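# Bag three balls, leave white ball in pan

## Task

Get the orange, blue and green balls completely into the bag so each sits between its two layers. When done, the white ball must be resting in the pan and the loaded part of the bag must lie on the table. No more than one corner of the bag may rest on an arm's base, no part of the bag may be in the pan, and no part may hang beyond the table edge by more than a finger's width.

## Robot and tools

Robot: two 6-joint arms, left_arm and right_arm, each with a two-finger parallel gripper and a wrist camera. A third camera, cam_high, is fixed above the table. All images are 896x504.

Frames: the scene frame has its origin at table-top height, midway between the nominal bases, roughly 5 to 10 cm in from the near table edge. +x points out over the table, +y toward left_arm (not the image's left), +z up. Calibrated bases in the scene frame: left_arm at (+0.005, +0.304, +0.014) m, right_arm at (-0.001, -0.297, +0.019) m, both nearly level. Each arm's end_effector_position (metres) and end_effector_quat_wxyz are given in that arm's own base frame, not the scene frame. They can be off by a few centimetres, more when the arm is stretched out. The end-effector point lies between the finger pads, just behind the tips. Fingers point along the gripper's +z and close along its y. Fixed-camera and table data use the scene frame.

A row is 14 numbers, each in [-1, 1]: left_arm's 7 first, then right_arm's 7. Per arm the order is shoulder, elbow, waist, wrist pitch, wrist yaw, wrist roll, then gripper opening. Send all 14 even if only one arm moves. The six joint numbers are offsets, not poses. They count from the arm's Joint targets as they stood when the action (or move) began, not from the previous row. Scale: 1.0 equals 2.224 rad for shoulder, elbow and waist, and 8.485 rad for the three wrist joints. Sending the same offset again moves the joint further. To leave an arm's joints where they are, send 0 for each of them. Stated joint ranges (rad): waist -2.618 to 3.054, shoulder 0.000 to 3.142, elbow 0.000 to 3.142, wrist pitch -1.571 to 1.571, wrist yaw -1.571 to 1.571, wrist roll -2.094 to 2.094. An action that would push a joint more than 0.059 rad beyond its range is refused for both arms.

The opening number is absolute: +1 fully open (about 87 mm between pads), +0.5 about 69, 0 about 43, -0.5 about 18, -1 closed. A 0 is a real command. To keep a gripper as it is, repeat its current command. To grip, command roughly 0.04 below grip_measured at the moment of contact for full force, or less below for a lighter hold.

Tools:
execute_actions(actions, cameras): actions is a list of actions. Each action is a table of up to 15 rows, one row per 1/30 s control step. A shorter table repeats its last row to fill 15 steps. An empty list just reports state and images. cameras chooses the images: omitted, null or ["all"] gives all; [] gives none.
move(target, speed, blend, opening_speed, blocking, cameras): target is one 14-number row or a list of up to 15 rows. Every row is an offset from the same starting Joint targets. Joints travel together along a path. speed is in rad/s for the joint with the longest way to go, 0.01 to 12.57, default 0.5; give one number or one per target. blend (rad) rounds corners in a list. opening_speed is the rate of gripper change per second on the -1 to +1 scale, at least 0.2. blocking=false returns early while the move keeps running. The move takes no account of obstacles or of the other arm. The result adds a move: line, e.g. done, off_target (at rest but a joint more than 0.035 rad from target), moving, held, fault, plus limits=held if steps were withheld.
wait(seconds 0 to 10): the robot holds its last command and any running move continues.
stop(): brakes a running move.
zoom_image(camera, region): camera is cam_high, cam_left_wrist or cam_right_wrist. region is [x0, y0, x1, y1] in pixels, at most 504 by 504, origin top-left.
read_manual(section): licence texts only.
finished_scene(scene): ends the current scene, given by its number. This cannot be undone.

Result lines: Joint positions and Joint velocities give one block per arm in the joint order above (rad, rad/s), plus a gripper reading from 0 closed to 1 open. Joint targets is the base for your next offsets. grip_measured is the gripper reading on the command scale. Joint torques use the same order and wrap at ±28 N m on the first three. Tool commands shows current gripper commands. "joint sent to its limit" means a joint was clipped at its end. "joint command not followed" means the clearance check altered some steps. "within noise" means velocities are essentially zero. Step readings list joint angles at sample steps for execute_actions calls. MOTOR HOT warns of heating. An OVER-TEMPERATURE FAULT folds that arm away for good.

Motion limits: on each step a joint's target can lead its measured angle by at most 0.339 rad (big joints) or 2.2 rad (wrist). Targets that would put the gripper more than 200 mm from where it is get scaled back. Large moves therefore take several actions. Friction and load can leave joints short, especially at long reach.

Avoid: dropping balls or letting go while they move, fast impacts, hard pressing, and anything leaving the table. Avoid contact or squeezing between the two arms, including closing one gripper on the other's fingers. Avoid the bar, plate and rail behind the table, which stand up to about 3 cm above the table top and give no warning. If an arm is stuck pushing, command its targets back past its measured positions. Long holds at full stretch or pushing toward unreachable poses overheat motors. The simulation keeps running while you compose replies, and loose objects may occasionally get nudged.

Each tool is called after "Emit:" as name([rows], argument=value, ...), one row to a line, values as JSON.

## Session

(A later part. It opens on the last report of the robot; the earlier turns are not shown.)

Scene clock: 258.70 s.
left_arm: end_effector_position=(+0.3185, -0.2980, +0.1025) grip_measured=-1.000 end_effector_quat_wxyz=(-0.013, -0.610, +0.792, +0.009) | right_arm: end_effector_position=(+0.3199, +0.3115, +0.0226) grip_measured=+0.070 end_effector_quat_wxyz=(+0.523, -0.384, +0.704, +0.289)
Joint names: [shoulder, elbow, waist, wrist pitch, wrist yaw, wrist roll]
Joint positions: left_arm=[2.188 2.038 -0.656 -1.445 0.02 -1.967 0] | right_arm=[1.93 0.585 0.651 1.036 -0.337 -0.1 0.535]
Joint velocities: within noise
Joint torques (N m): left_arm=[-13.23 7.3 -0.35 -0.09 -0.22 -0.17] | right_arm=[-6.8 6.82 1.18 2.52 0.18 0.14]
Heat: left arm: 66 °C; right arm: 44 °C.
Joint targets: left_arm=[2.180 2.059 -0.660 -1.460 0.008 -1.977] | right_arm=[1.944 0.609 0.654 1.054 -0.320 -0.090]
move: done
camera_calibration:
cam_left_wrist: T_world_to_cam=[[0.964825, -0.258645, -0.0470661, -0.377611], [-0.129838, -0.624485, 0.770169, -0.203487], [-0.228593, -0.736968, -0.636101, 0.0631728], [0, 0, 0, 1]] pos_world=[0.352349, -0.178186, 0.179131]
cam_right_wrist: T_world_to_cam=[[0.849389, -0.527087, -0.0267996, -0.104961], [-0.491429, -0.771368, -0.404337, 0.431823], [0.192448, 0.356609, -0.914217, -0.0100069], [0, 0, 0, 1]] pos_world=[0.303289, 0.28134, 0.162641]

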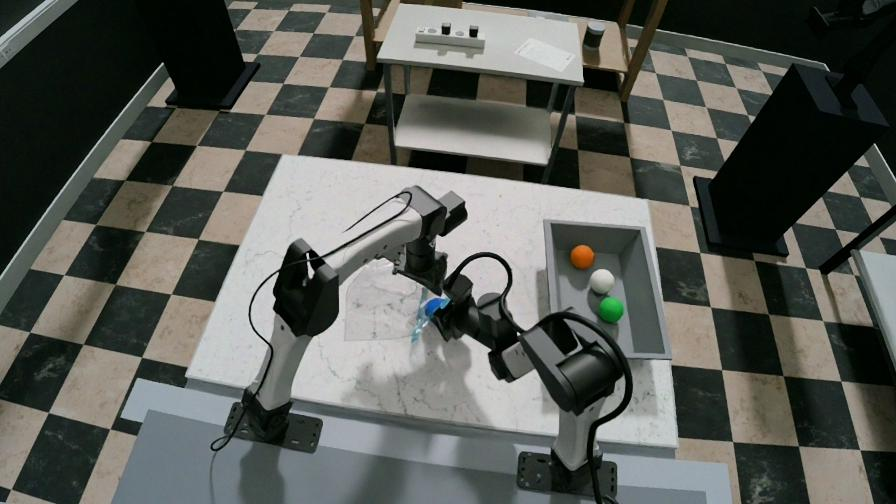

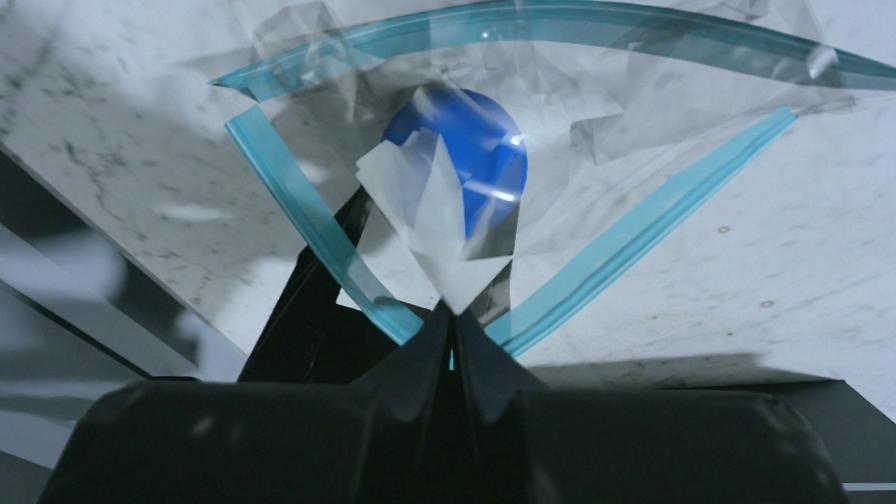

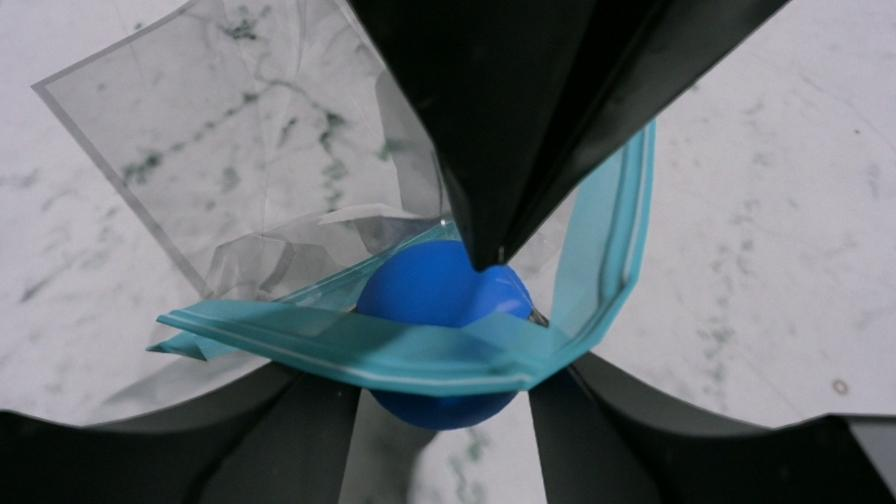

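Emit:
move([
  [0,0,0,0,0,0,-1,-0.0922,-0.0712,-0.0281,-0.0114,-0.0058,-0.0029,0.02],
  [0,0.0112,0,-0.0028,0,0,-1,-0.1236,-0.0638,-0.0279,-0.0214,-0.0059,-0.0029,0.02],
  [0,0.0112,0,-0.0028,0,0,-1,-0.037,0.0284,0.0011,-0.017,0,0,0.02],
], speed=0.3)

Emit:
zoom_image(camera="cam_high", region=[380, 220, 530, 370])

Scene clock: 266.83 s.
left_arm: end_effector_position=(+0.3188, -0.2974, +0.1085) grip_measured=-1.000 end_effector_quat_wxyz=(-0.011, -0.610, +0.792, +0.009) | right_arm: end_effector_position=(+0.3270, +0.3185, +0.0476) grip_measured=+0.070 end_effector_quat_wxyz=(+0.522, -0.385, +0.704, +0.289)
Joint names: [shoulder, elbow, waist, wrist pitch, wrist yaw, wrist roll]
Joint positions: left_arm=[2.188 2.063 -0.656 -1.467 0.016 -1.967 0] | right_arm=[1.848 0.646 0.653 0.891 -0.338 -0.1 0.535]
Joint velocities: within noise
Joint torques (N m): left_arm=[-13.23 7.3 -0.38 -0.11 -0.17 -0.17] | right_arm=[-6.76 7.73 1.21 2.54 0.17 0.14]
Heat: left arm: 66 °C; right arm: 46 °C.
Joint targets: left_arm=[2.180 2.084 -0.660 -1.484 0.008 -1.977] | right_arm=[1.861 0.673 0.657 0.910 -0.320 -0.090]
move: done
camera_calibration:
cam_left_wrist: T_world_to_cam=[[0.964974, -0.258626, -0.0440299, -0.377813], [-0.132619, -0.625693, 0.768713, -0.207062], [-0.226358, -0.735949, -0.638076, 0.067231], [0, 0, 0, 1]] pos_world=[0.352337, -0.177791, 0.185435]
cam_right_wrist: T_world_to_cam=[[0.85114, -0.524212, -0.0276296, -0.108049], [-0.489376, -0.773333, -0.403072, 0.450734], [0.189928, 0.356592, -0.914751, 0.00978105], [0, 0, 0, 1]] pos_world=[0.310685, 0.28844, 0.18764]

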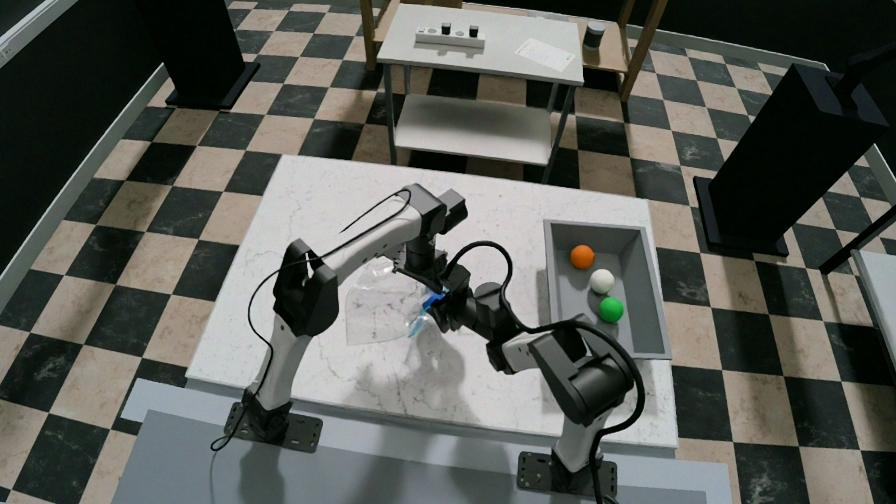

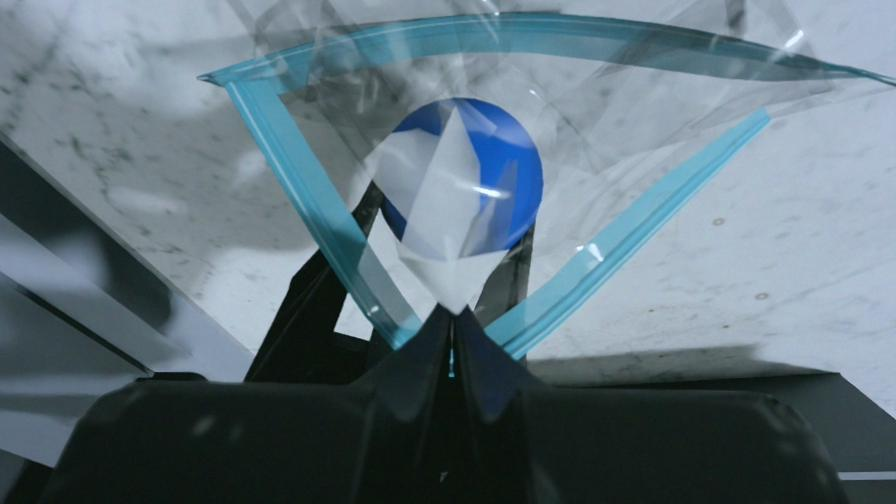

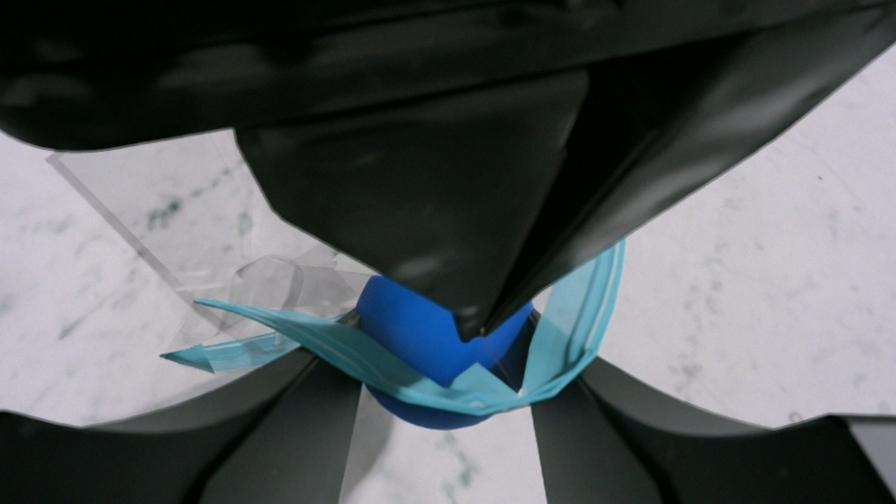

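Scaled by 3.360 from the camera's 896x504 image, which has a finer 1280x720 frame.

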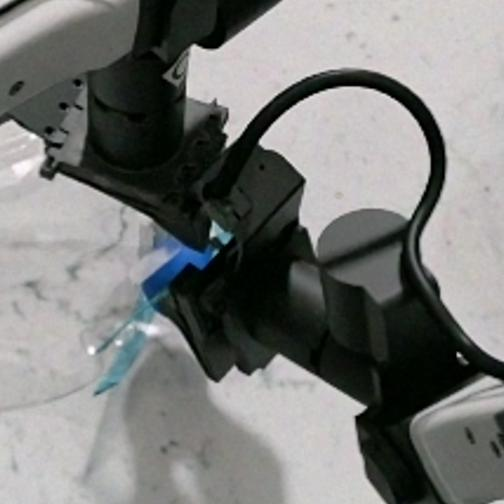

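Emit:
zoom_image(camera="cam_left_wrist", region=[180, 0, 600, 320])

Emit:
zoom_image(camera="cam_right_wrist", region=[140, 230, 680, 440])

Scaled by 1.200 from the camera's 896x504 image, which has a finer 1280x720 frame.

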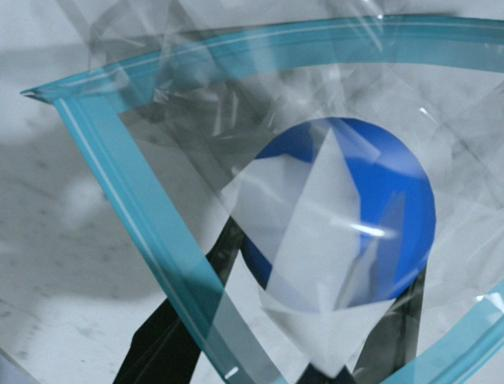

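Region (140, 230, 680, 440) is 540x210 pixels. A region can be at most 504 by 504 pixels.

Emit:
move([
  [0,0,0,0,0,0,-1,-0.0866,-0.0922,-0.029,-0.0044,-0.0058,-0.0029,0.02],
  [0.001,-0.0495,0,0.0118,0,0,-1,-0.0866,-0.0922,-0.029,-0.0044,-0.0058,-0.0029,0.02],
], speed=0.3)

Emit:
zoom_image(camera="cam_right_wrist", region=[120, 10, 600, 310])

Scene clock: 279.13 s.
left_arm: end_effector_position=(+0.3186, -0.2971, +0.0889) grip_measured=-1.000 end_effector_quat_wxyz=(-0.011, -0.610, +0.792, +0.012) | right_arm: end_effector_position=(+0.3030, +0.2779, +0.0492) grip_measured=+0.070 end_effector_quat_wxyz=(+0.518, -0.374, +0.716, +0.281)
Joint names: [shoulder, elbow, waist, wrist pitch, wrist yaw, wrist roll]
Joint positions: left_arm=[2.188 1.985 -0.656 -1.397 0.016 -1.967 0] | right_arm=[1.694 0.478 0.603 0.882 -0.356 -0.105 0.535]
Joint velocities: within noise
Joint torques (N m): left_arm=[-13.04 4.45 -0.35 0.25 -0.17 -0.17] | right_arm=[-8.64 4.51 0.06 2.19 -0.12 -0.07]
Heat: left arm: 67 °C; right arm: 45 °C.
Joint targets: left_arm=[2.182 1.974 -0.660 -1.384 0.008 -1.977] | right_arm=[1.669 0.467 0.592 0.873 -0.369 -0.114]
move: done
camera_calibration:
cam_left_wrist: T_world_to_cam=[[0.964694, -0.258481, -0.0505238, -0.377694], [-0.128469, -0.629288, 0.76648, -0.194086], [-0.229914, -0.732929, -0.640277, 0.0571085], [0, 0, 0, 1]] pos_world=[0.352555, -0.177906, 0.166246]
cam_right_wrist: T_world_to_cam=[[0.833637, -0.551115, -0.0363516, -0.0956967], [-0.520466, -0.761839, -0.385638, 0.413592], [0.184837, 0.340402, -0.921934, 0.0366745], [0, 0, 0, 1]] pos_world=[0.288258, 0.249866, 0.189829]

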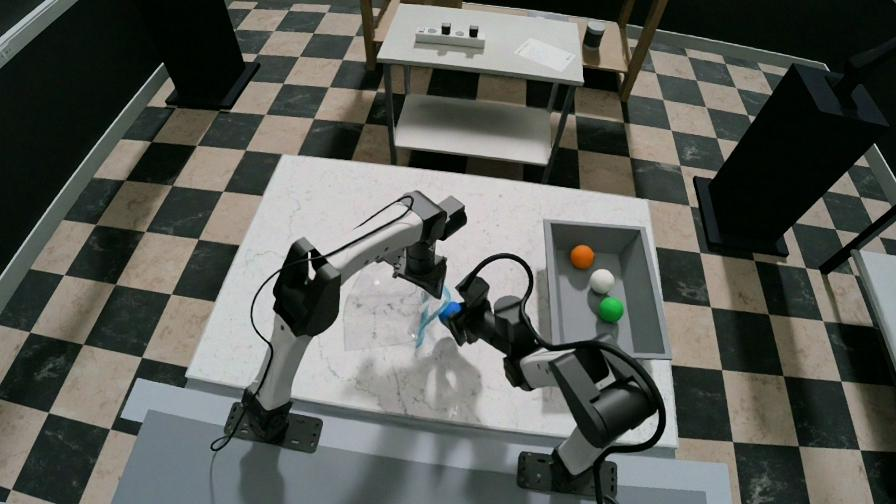

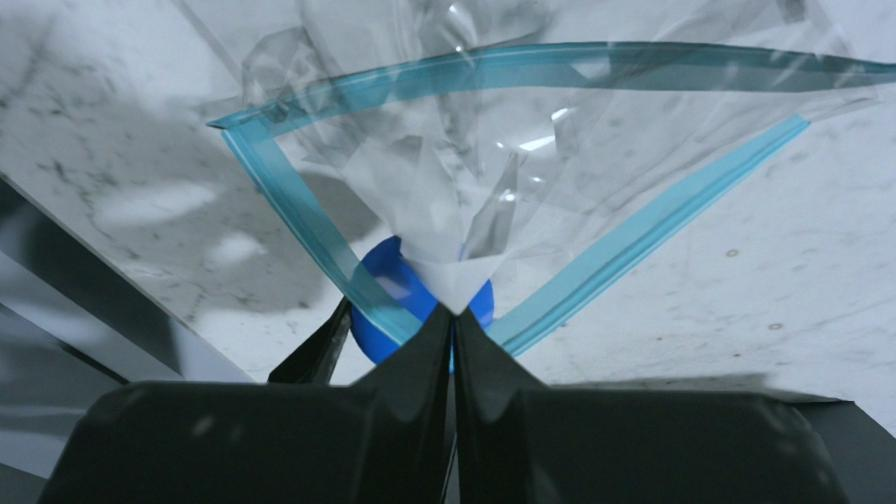

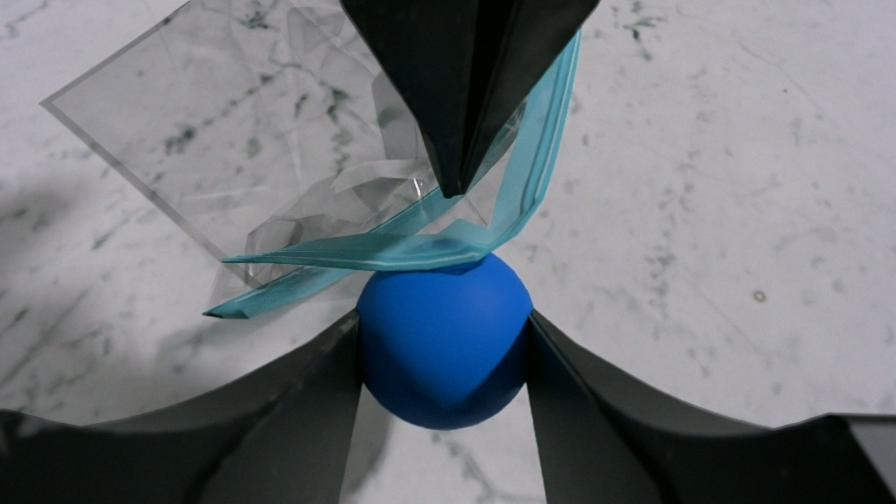

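Scaled by 1.050 from the camera's 896x504 image, which has a finer 1280x720 frame.

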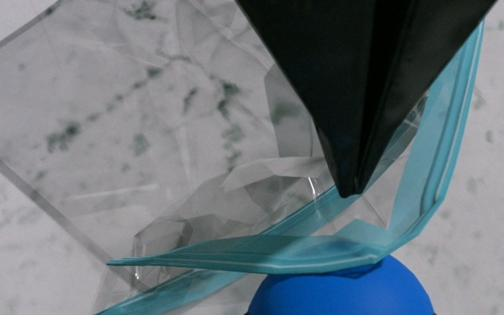

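Emit:
move(target=[-0.0274,-0.033,0.0348,0.0015,0,0.0091,-1,0,0,0,0,0,0,0.02], speed=0.15)

Emit:
zoom_image(camera="cam_right_wrist", region=[120, 10, 600, 310])

Scene clock: 288.50 s.
left_arm: end_effector_position=(+0.3259, -0.2653, +0.0830) grip_measured=-1.000 end_effector_quat_wxyz=(-0.017, -0.617, +0.787, +0.025) | right_arm: end_effector_position=(+0.3028, +0.2779, +0.0490) grip_measured=+0.070 end_effector_quat_wxyz=(+0.517, -0.375, +0.716, +0.281)
Joint names: [shoulder, elbow, waist, wrist pitch, wrist yaw, wrist roll]
Joint positions: left_arm=[2.158 1.914 -0.583 -1.384 0.016 -1.913 0] | right_arm=[1.694 0.478 0.603 0.881 -0.357 -0.106 0.535]
Joint velocities: within noise
Joint torques (N m): left_arm=[-15.66 4.22 0.06 0.16 -0.17 0.11] | right_arm=[-8.64 4.51 0.06 2.2 -0.12 -0.07]
Heat: left arm: 67 °C; right arm: 46 °C.
Joint targets: left_arm=[2.121 1.901 -0.583 -1.371 0.008 -1.900] | right_arm=[1.669 0.467 0.592 0.873 -0.369 -0.115]
move: off_target (left_arm); left_arm: the shoulder is farthest, 0.037 rad from its target
camera_calibration:
cam_left_wrist: T_world_to_cam=[[0.967687, -0.240142, -0.0768952, -0.370764], [-0.0989046, -0.642003, 0.760296, -0.181141], [-0.231946, -0.728123, -0.64501, 0.0807237], [0, 0, 0, 1]] pos_world=[0.359591, -0.146552, 0.161278]
cam_right_wrist: T_world_to_cam=[[0.834125, -0.550377, -0.0363337, -0.095893], [-0.51997, -0.762646, -0.38471, 0.413422], [0.184026, 0.339789, -0.922322, 0.0369339], [0, 0, 0, 1]] pos_world=[0.288157, 0.249967, 0.189628]

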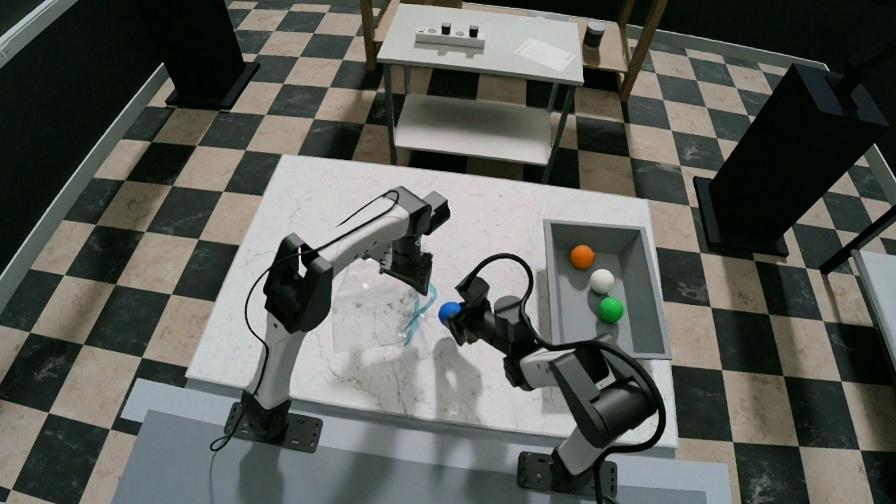

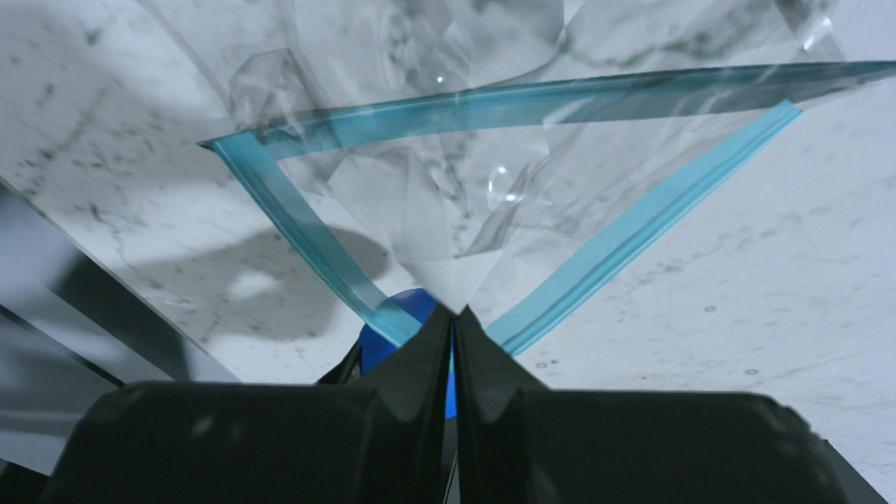

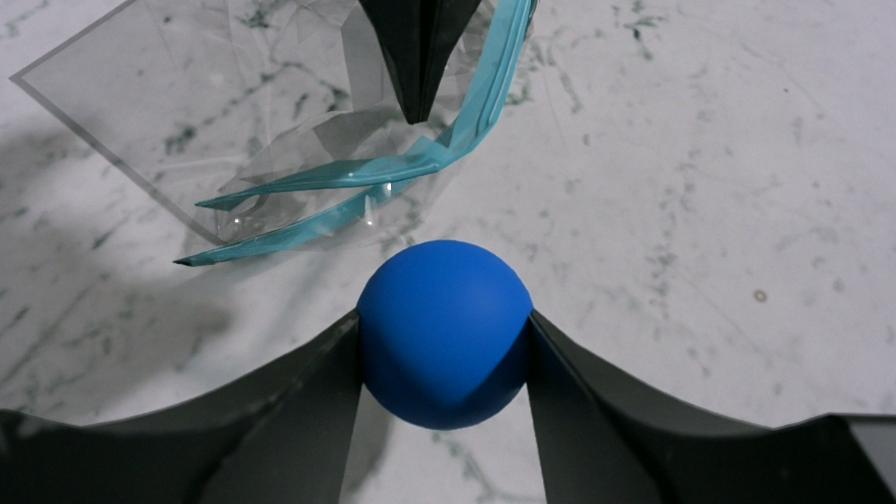

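Scaled by 1.050 from the camera's 896x504 image, which has a finer 1280x720 frame.

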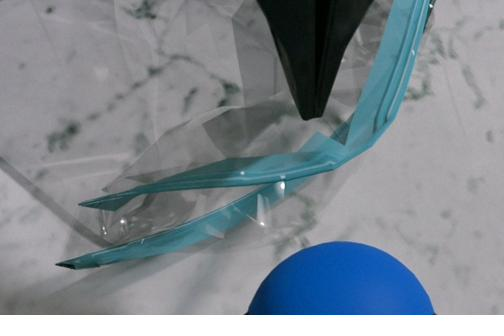

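Emit:
move([
  [0,0,0,0,0,0,-1,-0.139,0.013,-0.02,-0.041,0,0,0.02],
  [0.0262,-0.063,-0.0193,0.0232,0,-0.0051,-1,-0.139,0.013,-0.02,-0.041,0,0,0.02],
], speed=[0.6,0.15])

Emit:
move(target=[-0.0187,0.0603,0.0135,-0.0207,0,0.0036,-1,0,0,0,0,0,0,0.02], speed=0.15)

Emit:
zoom_image(camera="cam_right_wrist", region=[120, 10, 600, 310])

Scene clock: 311.17 s.
left_arm: end_effector_position=(+0.3256, -0.2840, +0.0479) grip_measured=-1.000 end_effector_quat_wxyz=(-0.008, -0.609, +0.793, -0.001) | right_arm: end_effector_position=(+0.2905, +0.2488, +0.0951) grip_measured=+0.070 end_effector_quat_wxyz=(+0.512, -0.359, +0.732, +0.268)
Joint names: [shoulder, elbow, waist, wrist pitch, wrist yaw, wrist roll]
Joint positions: left_arm=[2.158 1.773 -0.62 -1.188 0.016 -1.931 0] | right_arm=[1.374 0.478 0.558 0.534 -0.358 -0.106 0.535]
Joint velocities: within noise
Joint torques (N m): left_arm=[-10.22 4.37 -0.4 0.21 -0.17 -0.16] | right_arm=[-5.86 8.21 0.1 2.19 -0.12 -0.07]
Heat: left arm: 66 °C; right arm: 47 °C.
Joint targets: left_arm=[2.179 1.761 -0.626 -1.175 0.008 -1.943] | right_arm=[1.360 0.496 0.548 0.525 -0.369 -0.114]
move: done
camera_calibration:
cam_left_wrist: T_world_to_cam=[[0.965324, -0.259846, -0.0251043, -0.384932], [-0.145716, -0.616114, 0.774061, -0.144527], [-0.216604, -0.743561, -0.632614, 0.0344523], [0, 0, 0, 1]] pos_world=[0.357987, -0.163451, 0.124005]
cam_right_wrist: T_world_to_cam=[[0.8078, -0.587599, -0.0467516, -0.0820093], [-0.562158, -0.744105, -0.360952, 0.407951], [0.177307, 0.317859, -0.931412, 0.0999502], [0, 0, 0, 1]] pos_world=[0.277858, 0.2236, 0.236511]

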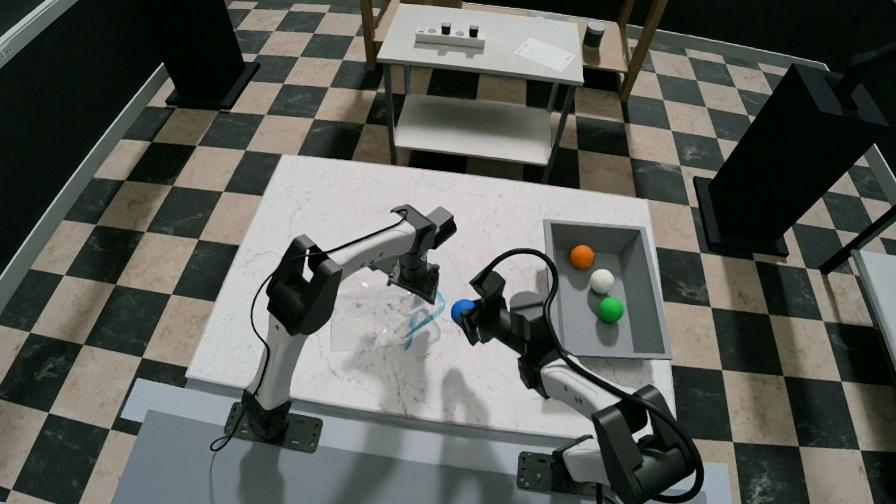

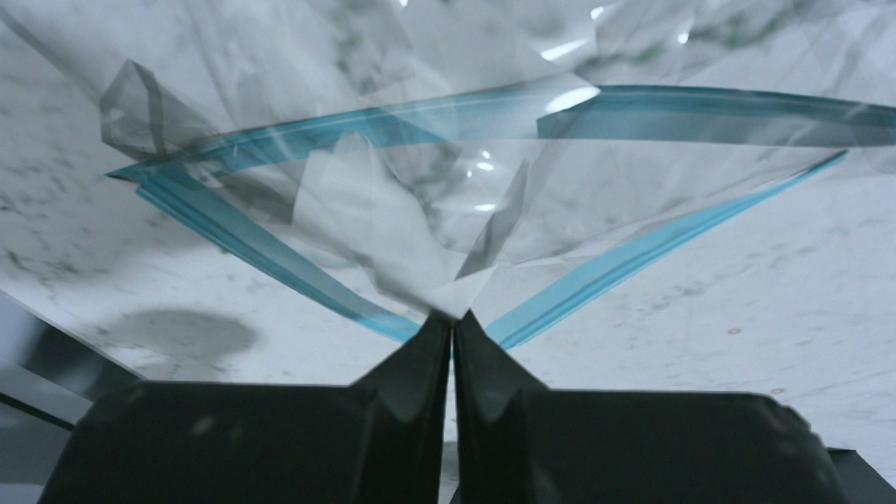

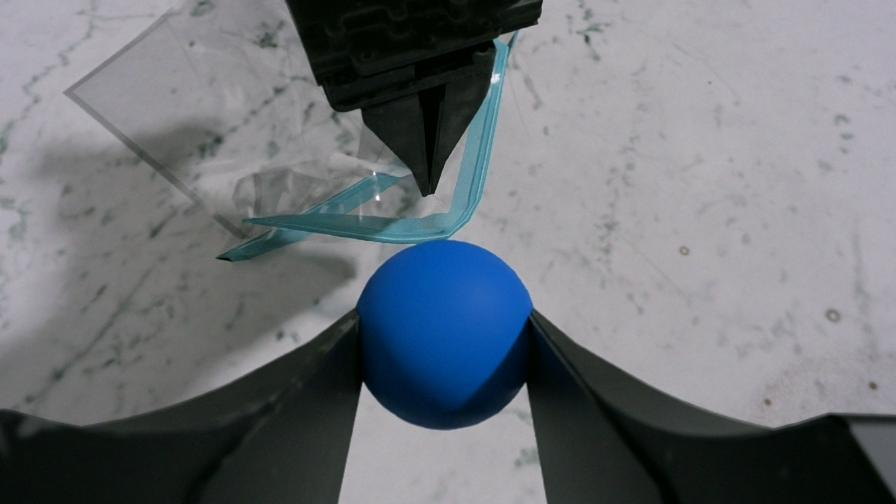

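Scene clock: 312.93 s.
left_arm: end_effector_position=(+0.3241, -0.2726, +0.0728) grip_measured=-1.000 end_effector_quat_wxyz=(-0.014, -0.615, +0.788, +0.019) | right_arm: end_effector_position=(+0.2905, +0.2488, +0.0950) grip_measured=+0.070 end_effector_quat_wxyz=(+0.512, -0.359, +0.733, +0.268)
Joint names: [shoulder, elbow, waist, wrist pitch, wrist yaw, wrist roll]
Joint positions: left_arm=[2.158 1.874 -0.6 -1.332 0.016 -1.925 0] | right_arm=[1.374 0.478 0.558 0.534 -0.358 -0.106 0.535]
Joint velocities: within noise
Joint torques (N m): left_arm=[-14.13 7.25 0.46 -0.12 -0.16 0.05] | right_arm=[-5.86 8.23 0.1 2.19 -0.12 -0.07]
Heat: left arm: 66 °C; right arm: 47 °C.
Joint targets: left_arm=[2.138 1.895 -0.596 -1.350 0.008 -1.913] | right_arm=[1.360 0.496 0.548 0.525 -0.369 -0.115]
move: done
camera_calibration:
cam_left_wrist: T_world_to_cam=[[0.967195, -0.24546, -0.0654523, -0.373639], [-0.109943, -0.636722, 0.763215, -0.17337], [-0.229014, -0.730982, -0.642821, 0.0665826], [0, 0, 0, 1]] pos_world=[0.357569, -0.153431, 0.150664]
cam_right_wrist: T_world_to_cam=[[0.807872, -0.58752, -0.0465136, -0.0821074], [-0.562061, -0.744309, -0.360683, 0.40787], [0.177288, 0.317529, -0.931528, 0.0999627], [0, 0, 0, 1]] pos_world=[0.277858, 0.2236, 0.236411]

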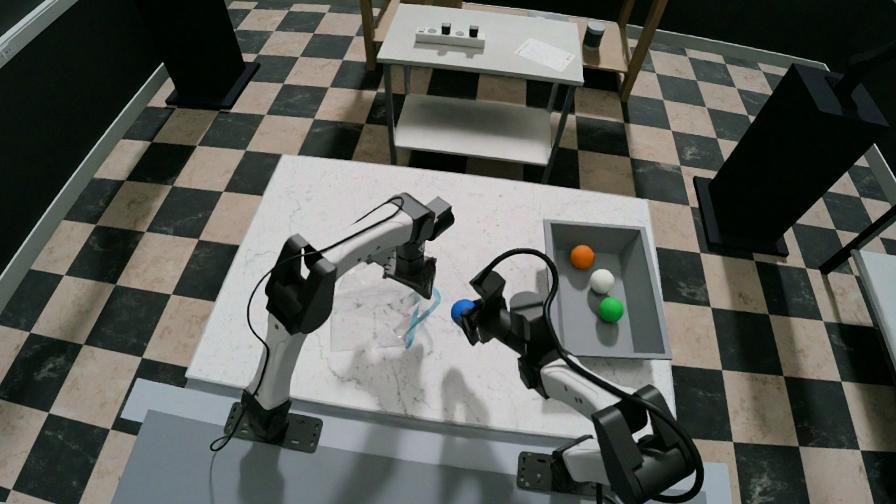

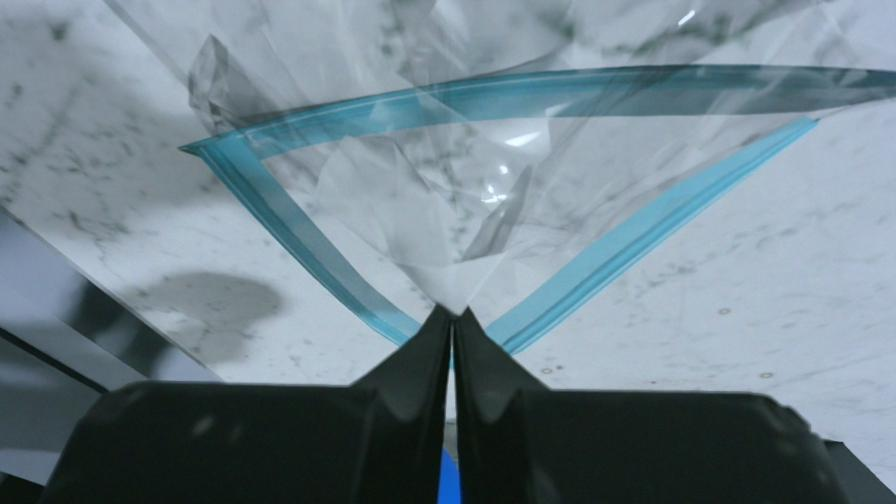

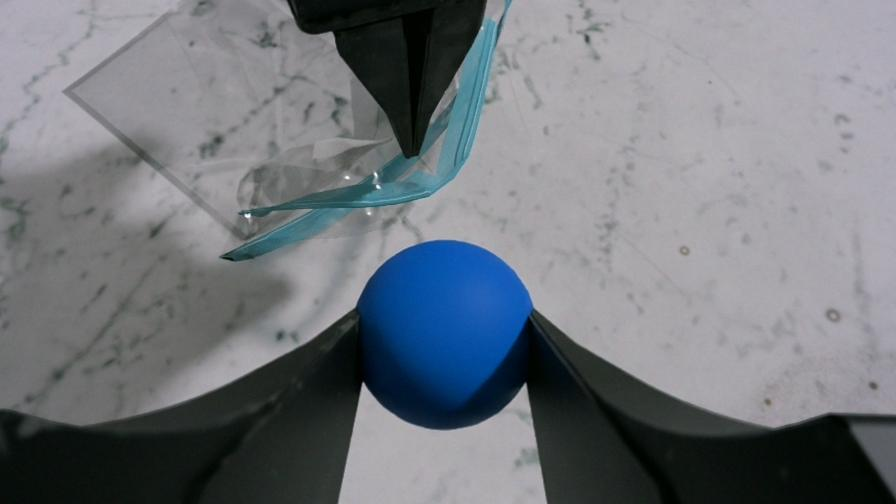

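Scaled by 1.050 from the camera's 896x504 image, which has a finer 1280x720 frame.

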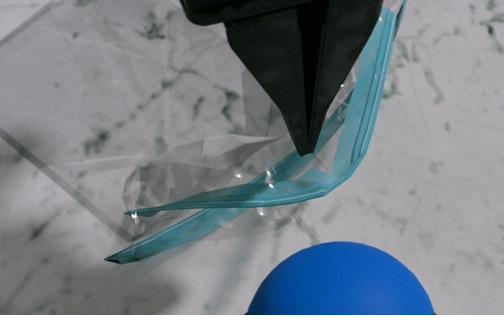

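Emit:
move([
  [0.0137,-0.0898,-0.018,0.0272,0,-0.0047,-1,0,0,0,0,0,0,0.02],
  [0.0137,-0.0898,-0.018,0.0272,0,-0.0047,0.4,0,0,0,0,0,0,0.02],
  [-0.005,0.01,-0.018,-0.01,0,-0.0047,0.4,0,0,0,0,0,0,0.02],
], speed=[0.15,0.2,0.3])

Scene clock: 326.37 s.
left_arm: end_effector_position=(+0.3041, -0.2734, +0.0789) grip_measured=+0.400 end_effector_quat_wxyz=(-0.023, -0.609, +0.791, +0.049) | right_arm: end_effector_position=(+0.2904, +0.2487, +0.0950) grip_measured=+0.070 end_effector_quat_wxyz=(+0.512, -0.359, +0.733, +0.268)
Joint names: [shoulder, elbow, waist, wrist pitch, wrist yaw, wrist roll]
Joint positions: left_arm=[2.158 1.897 -0.63 -1.417 0.016 -1.942 0.7] | right_arm=[1.374 0.478 0.558 0.533 -0.358 -0.106 0.535]
Joint velocities: within noise
Joint torques (N m): left_arm=[-15.04 7.1 -0.44 -0.27 -0.17 -0.19] | right_arm=[-5.86 8.21 0.1 2.2 -0.12 -0.07]
Heat: left arm: 65 °C; right arm: 46 °C.
Joint targets: left_arm=[2.127 1.917 -0.636 -1.435 0.008 -1.953] | right_arm=[1.360 0.496 0.548 0.525 -0.369 -0.114]
move: done
camera_calibration:
cam_left_wrist: T_world_to_cam=[[0.959104, -0.254879, -0.123114, -0.349613], [-0.080815, -0.663418, 0.743872, -0.195322], [-0.271273, -0.703501, -0.656885, 0.0867579], [0, 0, 0, 1]] pos_world=[0.343065, -0.157655, 0.159242]
cam_right_wrist: T_world_to_cam=[[0.807792, -0.587616, -0.0466896, -0.0820225], [-0.562268, -0.744315, -0.360347, 0.40785], [0.176994, 0.317338, -0.931649, 0.100115], [0, 0, 0, 1]] pos_world=[0.277858, 0.223601, 0.236411]

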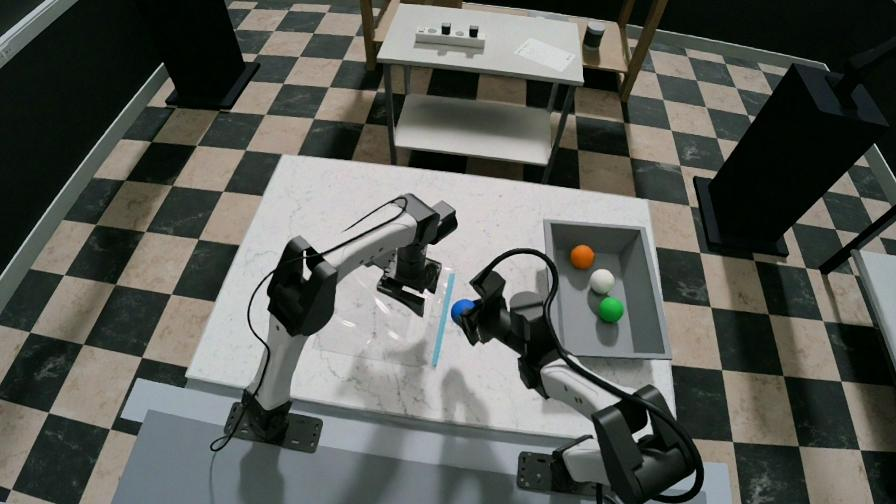

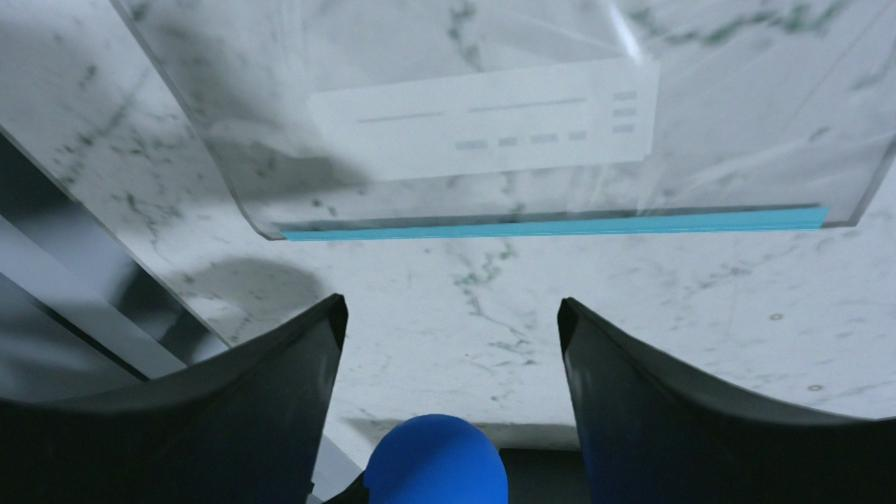

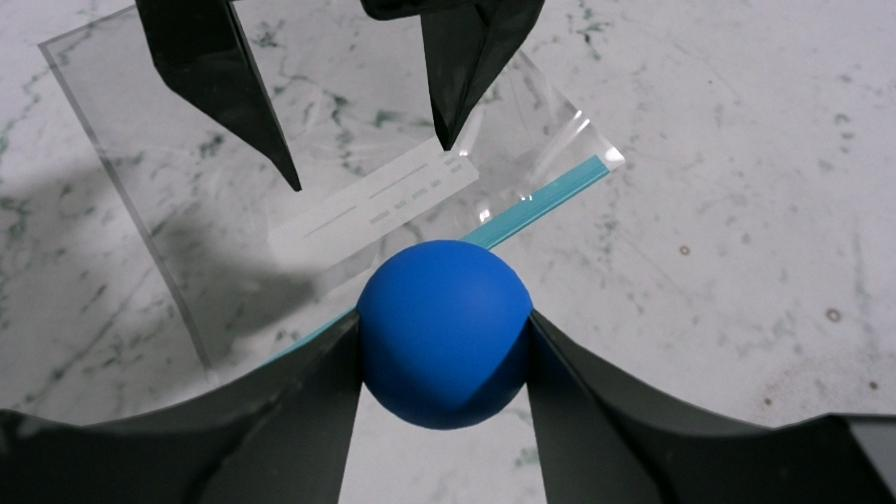

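Emit:
move([
  [0.0125,-0.1406,-0.0072,0.0491,0,-0.0019,0.1,0,0,0,0,0,0,0.02],
  [0.0215,-0.182,-0.0072,0.0621,0,-0.0019,0.1,0,0,0,0,0,0,0.02],
], speed=[0.4,0.15], cameras=["cam_left_wrist"])

Emit:
move(target=[0,0,0,0,0,0,-1,0,0,0,0,0,0,0.02], opening_speed=0.4, cameras=["cam_left_wrist"])

Scene clock: 338.87 s.
left_arm: end_effector_position=(+0.3150, -0.2918, +0.0051) grip_measured=+0.100 end_effector_quat_wxyz=(-0.006, -0.609, +0.793, -0.029) | right_arm: end_effector_position=(+0.2904, +0.2488, +0.0950) grip_measured=+0.070 end_effector_quat_wxyz=(+0.512, -0.360, +0.733, +0.268)
Joint names: [shoulder, elbow, waist, wrist pitch, wrist yaw, wrist roll]
Joint positions: left_arm=[2.134 1.553 -0.646 -0.938 0.027 -1.956 0.55] | right_arm=[1.374 0.478 0.558 0.533 -0.358 -0.106 0.535]
Joint velocities: within noise
Joint torques (N m): left_arm=[-7.99 1.78 -0.47 0.58 -0.31 -0.2] | right_arm=[-5.86 8.21 0.1 2.2 -0.12 -0.07]
Heat: left arm: 65 °C; right arm: 46 °C.
Joint targets: left_arm=[2.175 1.512 -0.652 -0.908 0.008 -1.969] | right_arm=[1.360 0.496 0.548 0.525 -0.369 -0.114]
move: off_target (left_arm); left_arm: the shoulder is farthest, 0.041 rad from its target
camera_calibration:
cam_left_wrist: T_world_to_cam=[[0.965133, -0.260951, 0.0205631, -0.378335], [-0.174655, -0.583466, 0.793135, -0.0991454], [-0.194971, -0.769072, -0.608699, -0.0151422], [0, 0, 0, 1]] pos_world=[0.344875, -0.16822, 0.0771984]
Images, in order (width x height): cam_left_wrist 896x504.

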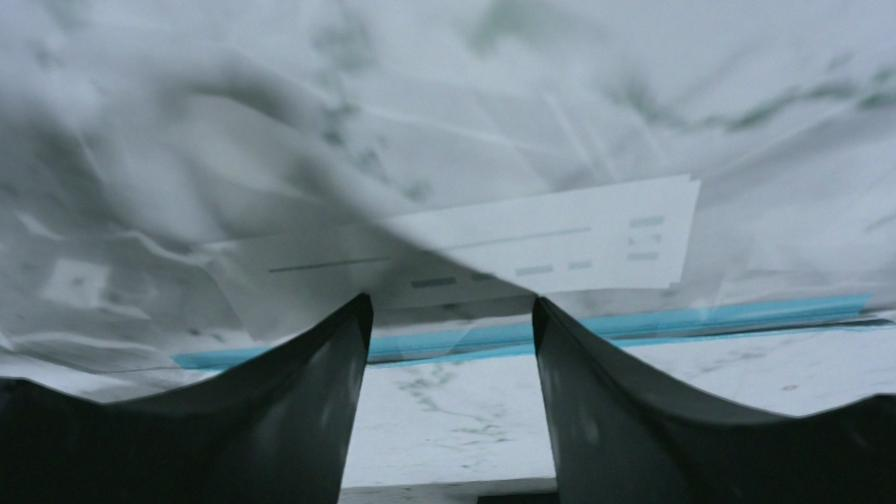

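Scene clock: 341.83 s.
left_arm: end_effector_position=(+0.3161, -0.2976, +0.0056) grip_measured=-1.000 end_effector_quat_wxyz=(-0.015, -0.608, +0.793, -0.041) | right_arm: end_effector_position=(+0.2904, +0.2488, +0.0950) grip_measured=+0.070 end_effector_quat_wxyz=(+0.512, -0.360, +0.733, +0.268)
Joint names: [shoulder, elbow, waist, wrist pitch, wrist yaw, wrist roll]
Joint positions: left_arm=[2.134 1.548 -0.646 -0.913 0.05 -1.956 0] | right_arm=[1.374 0.478 0.558 0.533 -0.358 -0.106 0.535]
Joint velocities: within noise
Joint torques (N m): left_arm=[-8.02 2.22 -0.46 0.33 -0.55 -0.21] | right_arm=[-5.86 8.21 0.12 2.2 -0.11 -0.06]
Heat: left arm: 64 °C; right arm: 46 °C.
Joint targets: left_arm=[2.175 1.512 -0.652 -0.908 0.007 -1.969] | right_arm=[1.360 0.496 0.548 0.525 -0.369 -0.114]
move: off_target (left_arm); left_arm: the wrist yaw is farthest, 0.042 rad from its target
camera_calibration:
cam_left_wrist: T_world_to_cam=[[0.964704, -0.261568, 0.0304806, -0.381014], [-0.177168, -0.559033, 0.809996, -0.0948314], [-0.194829, -0.786806, -0.585643, -0.0245967], [0, 0, 0, 1]] pos_world=[0.345973, -0.172028, 0.0740217]
Images, in order (width x height): cam_left_wrist 896x504.

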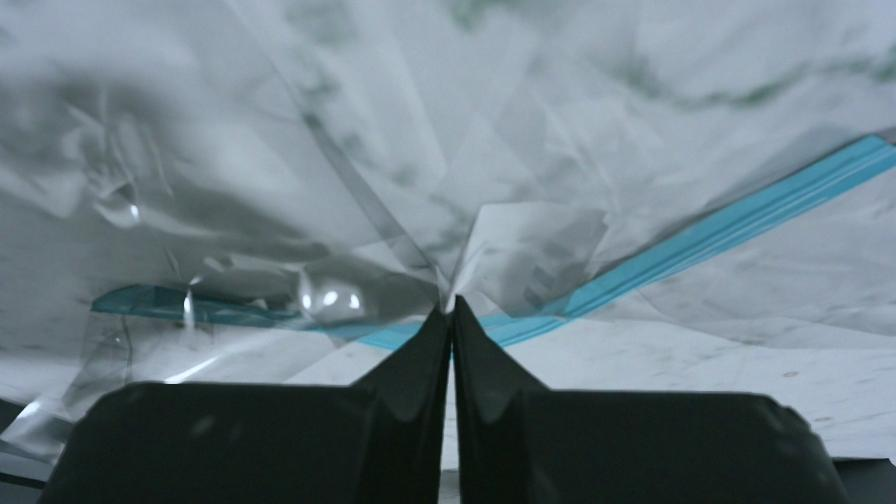

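Emit:
move(target=[-0.021,0.1,0,-0.034,0,0,-1,0,0,0,0,0,0,0.02], speed=0.15)

Emit:
zoom_image(camera="cam_right_wrist", region=[120, 10, 600, 310])

Scene clock: 347.33 s.
left_arm: end_effector_position=(+0.3083, -0.2853, +0.0425) grip_measured=-1.000 end_effector_quat_wxyz=(-0.014, -0.610, +0.792, +0.010) | right_arm: end_effector_position=(+0.2904, +0.2488, +0.0950) grip_measured=+0.070 end_effector_quat_wxyz=(+0.512, -0.360, +0.733, +0.268)
Joint names: [shoulder, elbow, waist, wrist pitch, wrist yaw, wrist roll]
Joint positions: left_arm=[2.134 1.714 -0.646 -1.178 0.021 -1.958 0] | right_arm=[1.374 0.478 0.558 0.533 -0.358 -0.106 0.535]
Joint velocities: within noise
Joint torques (N m): left_arm=[-12.51 7.16 -0.51 -0.15 -0.23 -0.19] | right_arm=[-5.86 8.23 0.1 2.2 -0.12 -0.07]
Heat: left arm: 63 °C; right arm: 46 °C.
Joint targets: left_arm=[2.128 1.734 -0.652 -1.197 0.008 -1.969] | right_arm=[1.360 0.496 0.548 0.525 -0.369 -0.114]
move: done
camera_calibration:
cam_left_wrist: T_world_to_cam=[[0.96465, -0.258624, -0.0506339, -0.367173], [-0.127168, -0.625104, 0.770112, -0.151768], [-0.230821, -0.73645, -0.635896, 0.0327821], [0, 0, 0, 1]] pos_world=[0.34246, -0.165688, 0.119133]
cam_right_wrist: T_world_to_cam=[[0.808035, -0.587276, -0.0467652, -0.0821477], [-0.561983, -0.744541, -0.360324, 0.407816], [0.176791, 0.317436, -0.931654, 0.100151], [0, 0, 0, 1]] pos_world=[0.277858, 0.223601, 0.236411]

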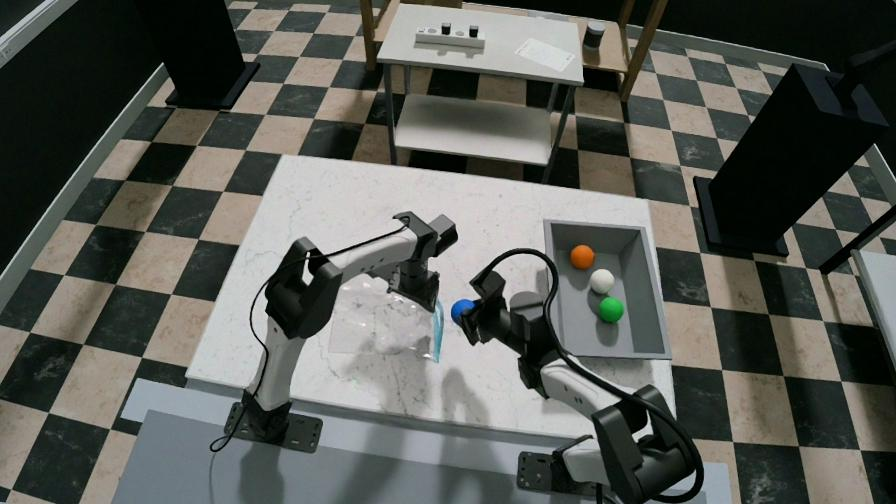

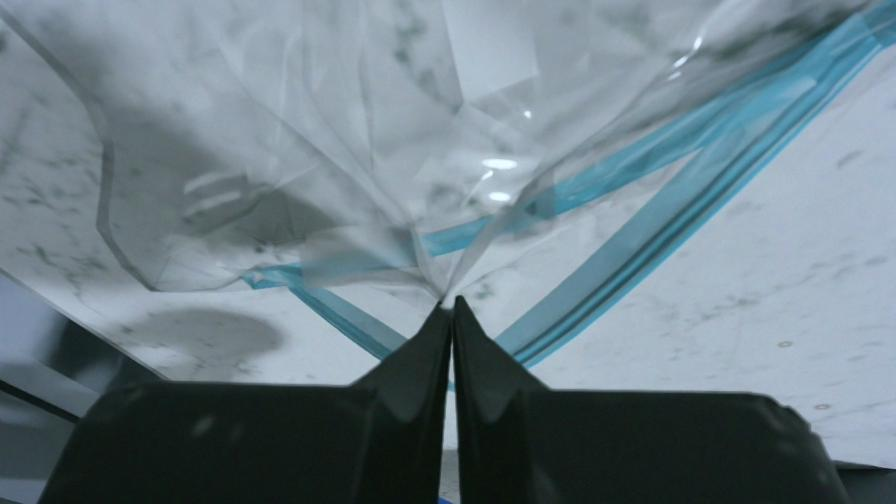

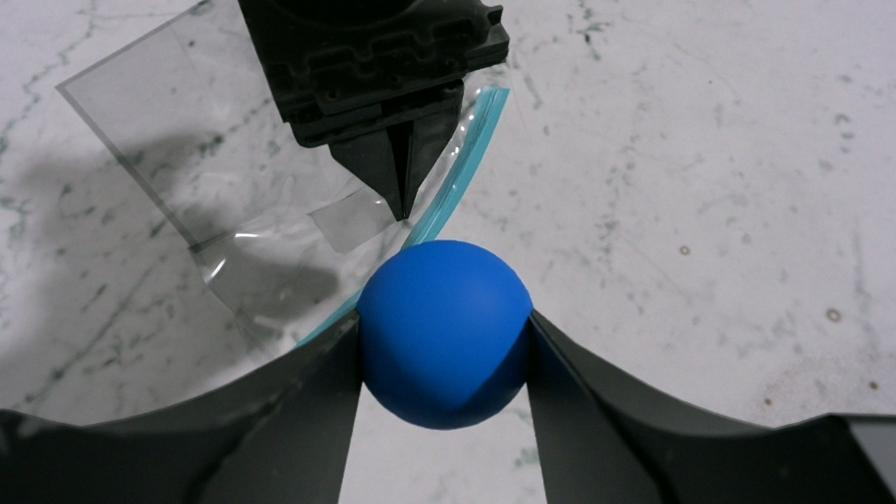

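Scaled by 1.050 from the camera's 896x504 image, which has a finer 1280x720 frame.

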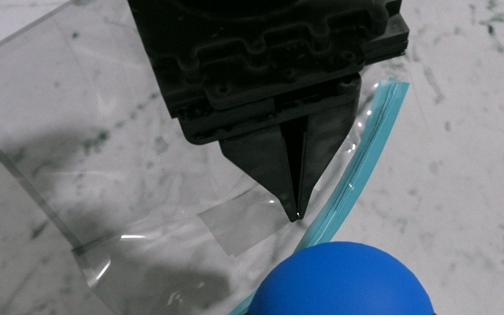

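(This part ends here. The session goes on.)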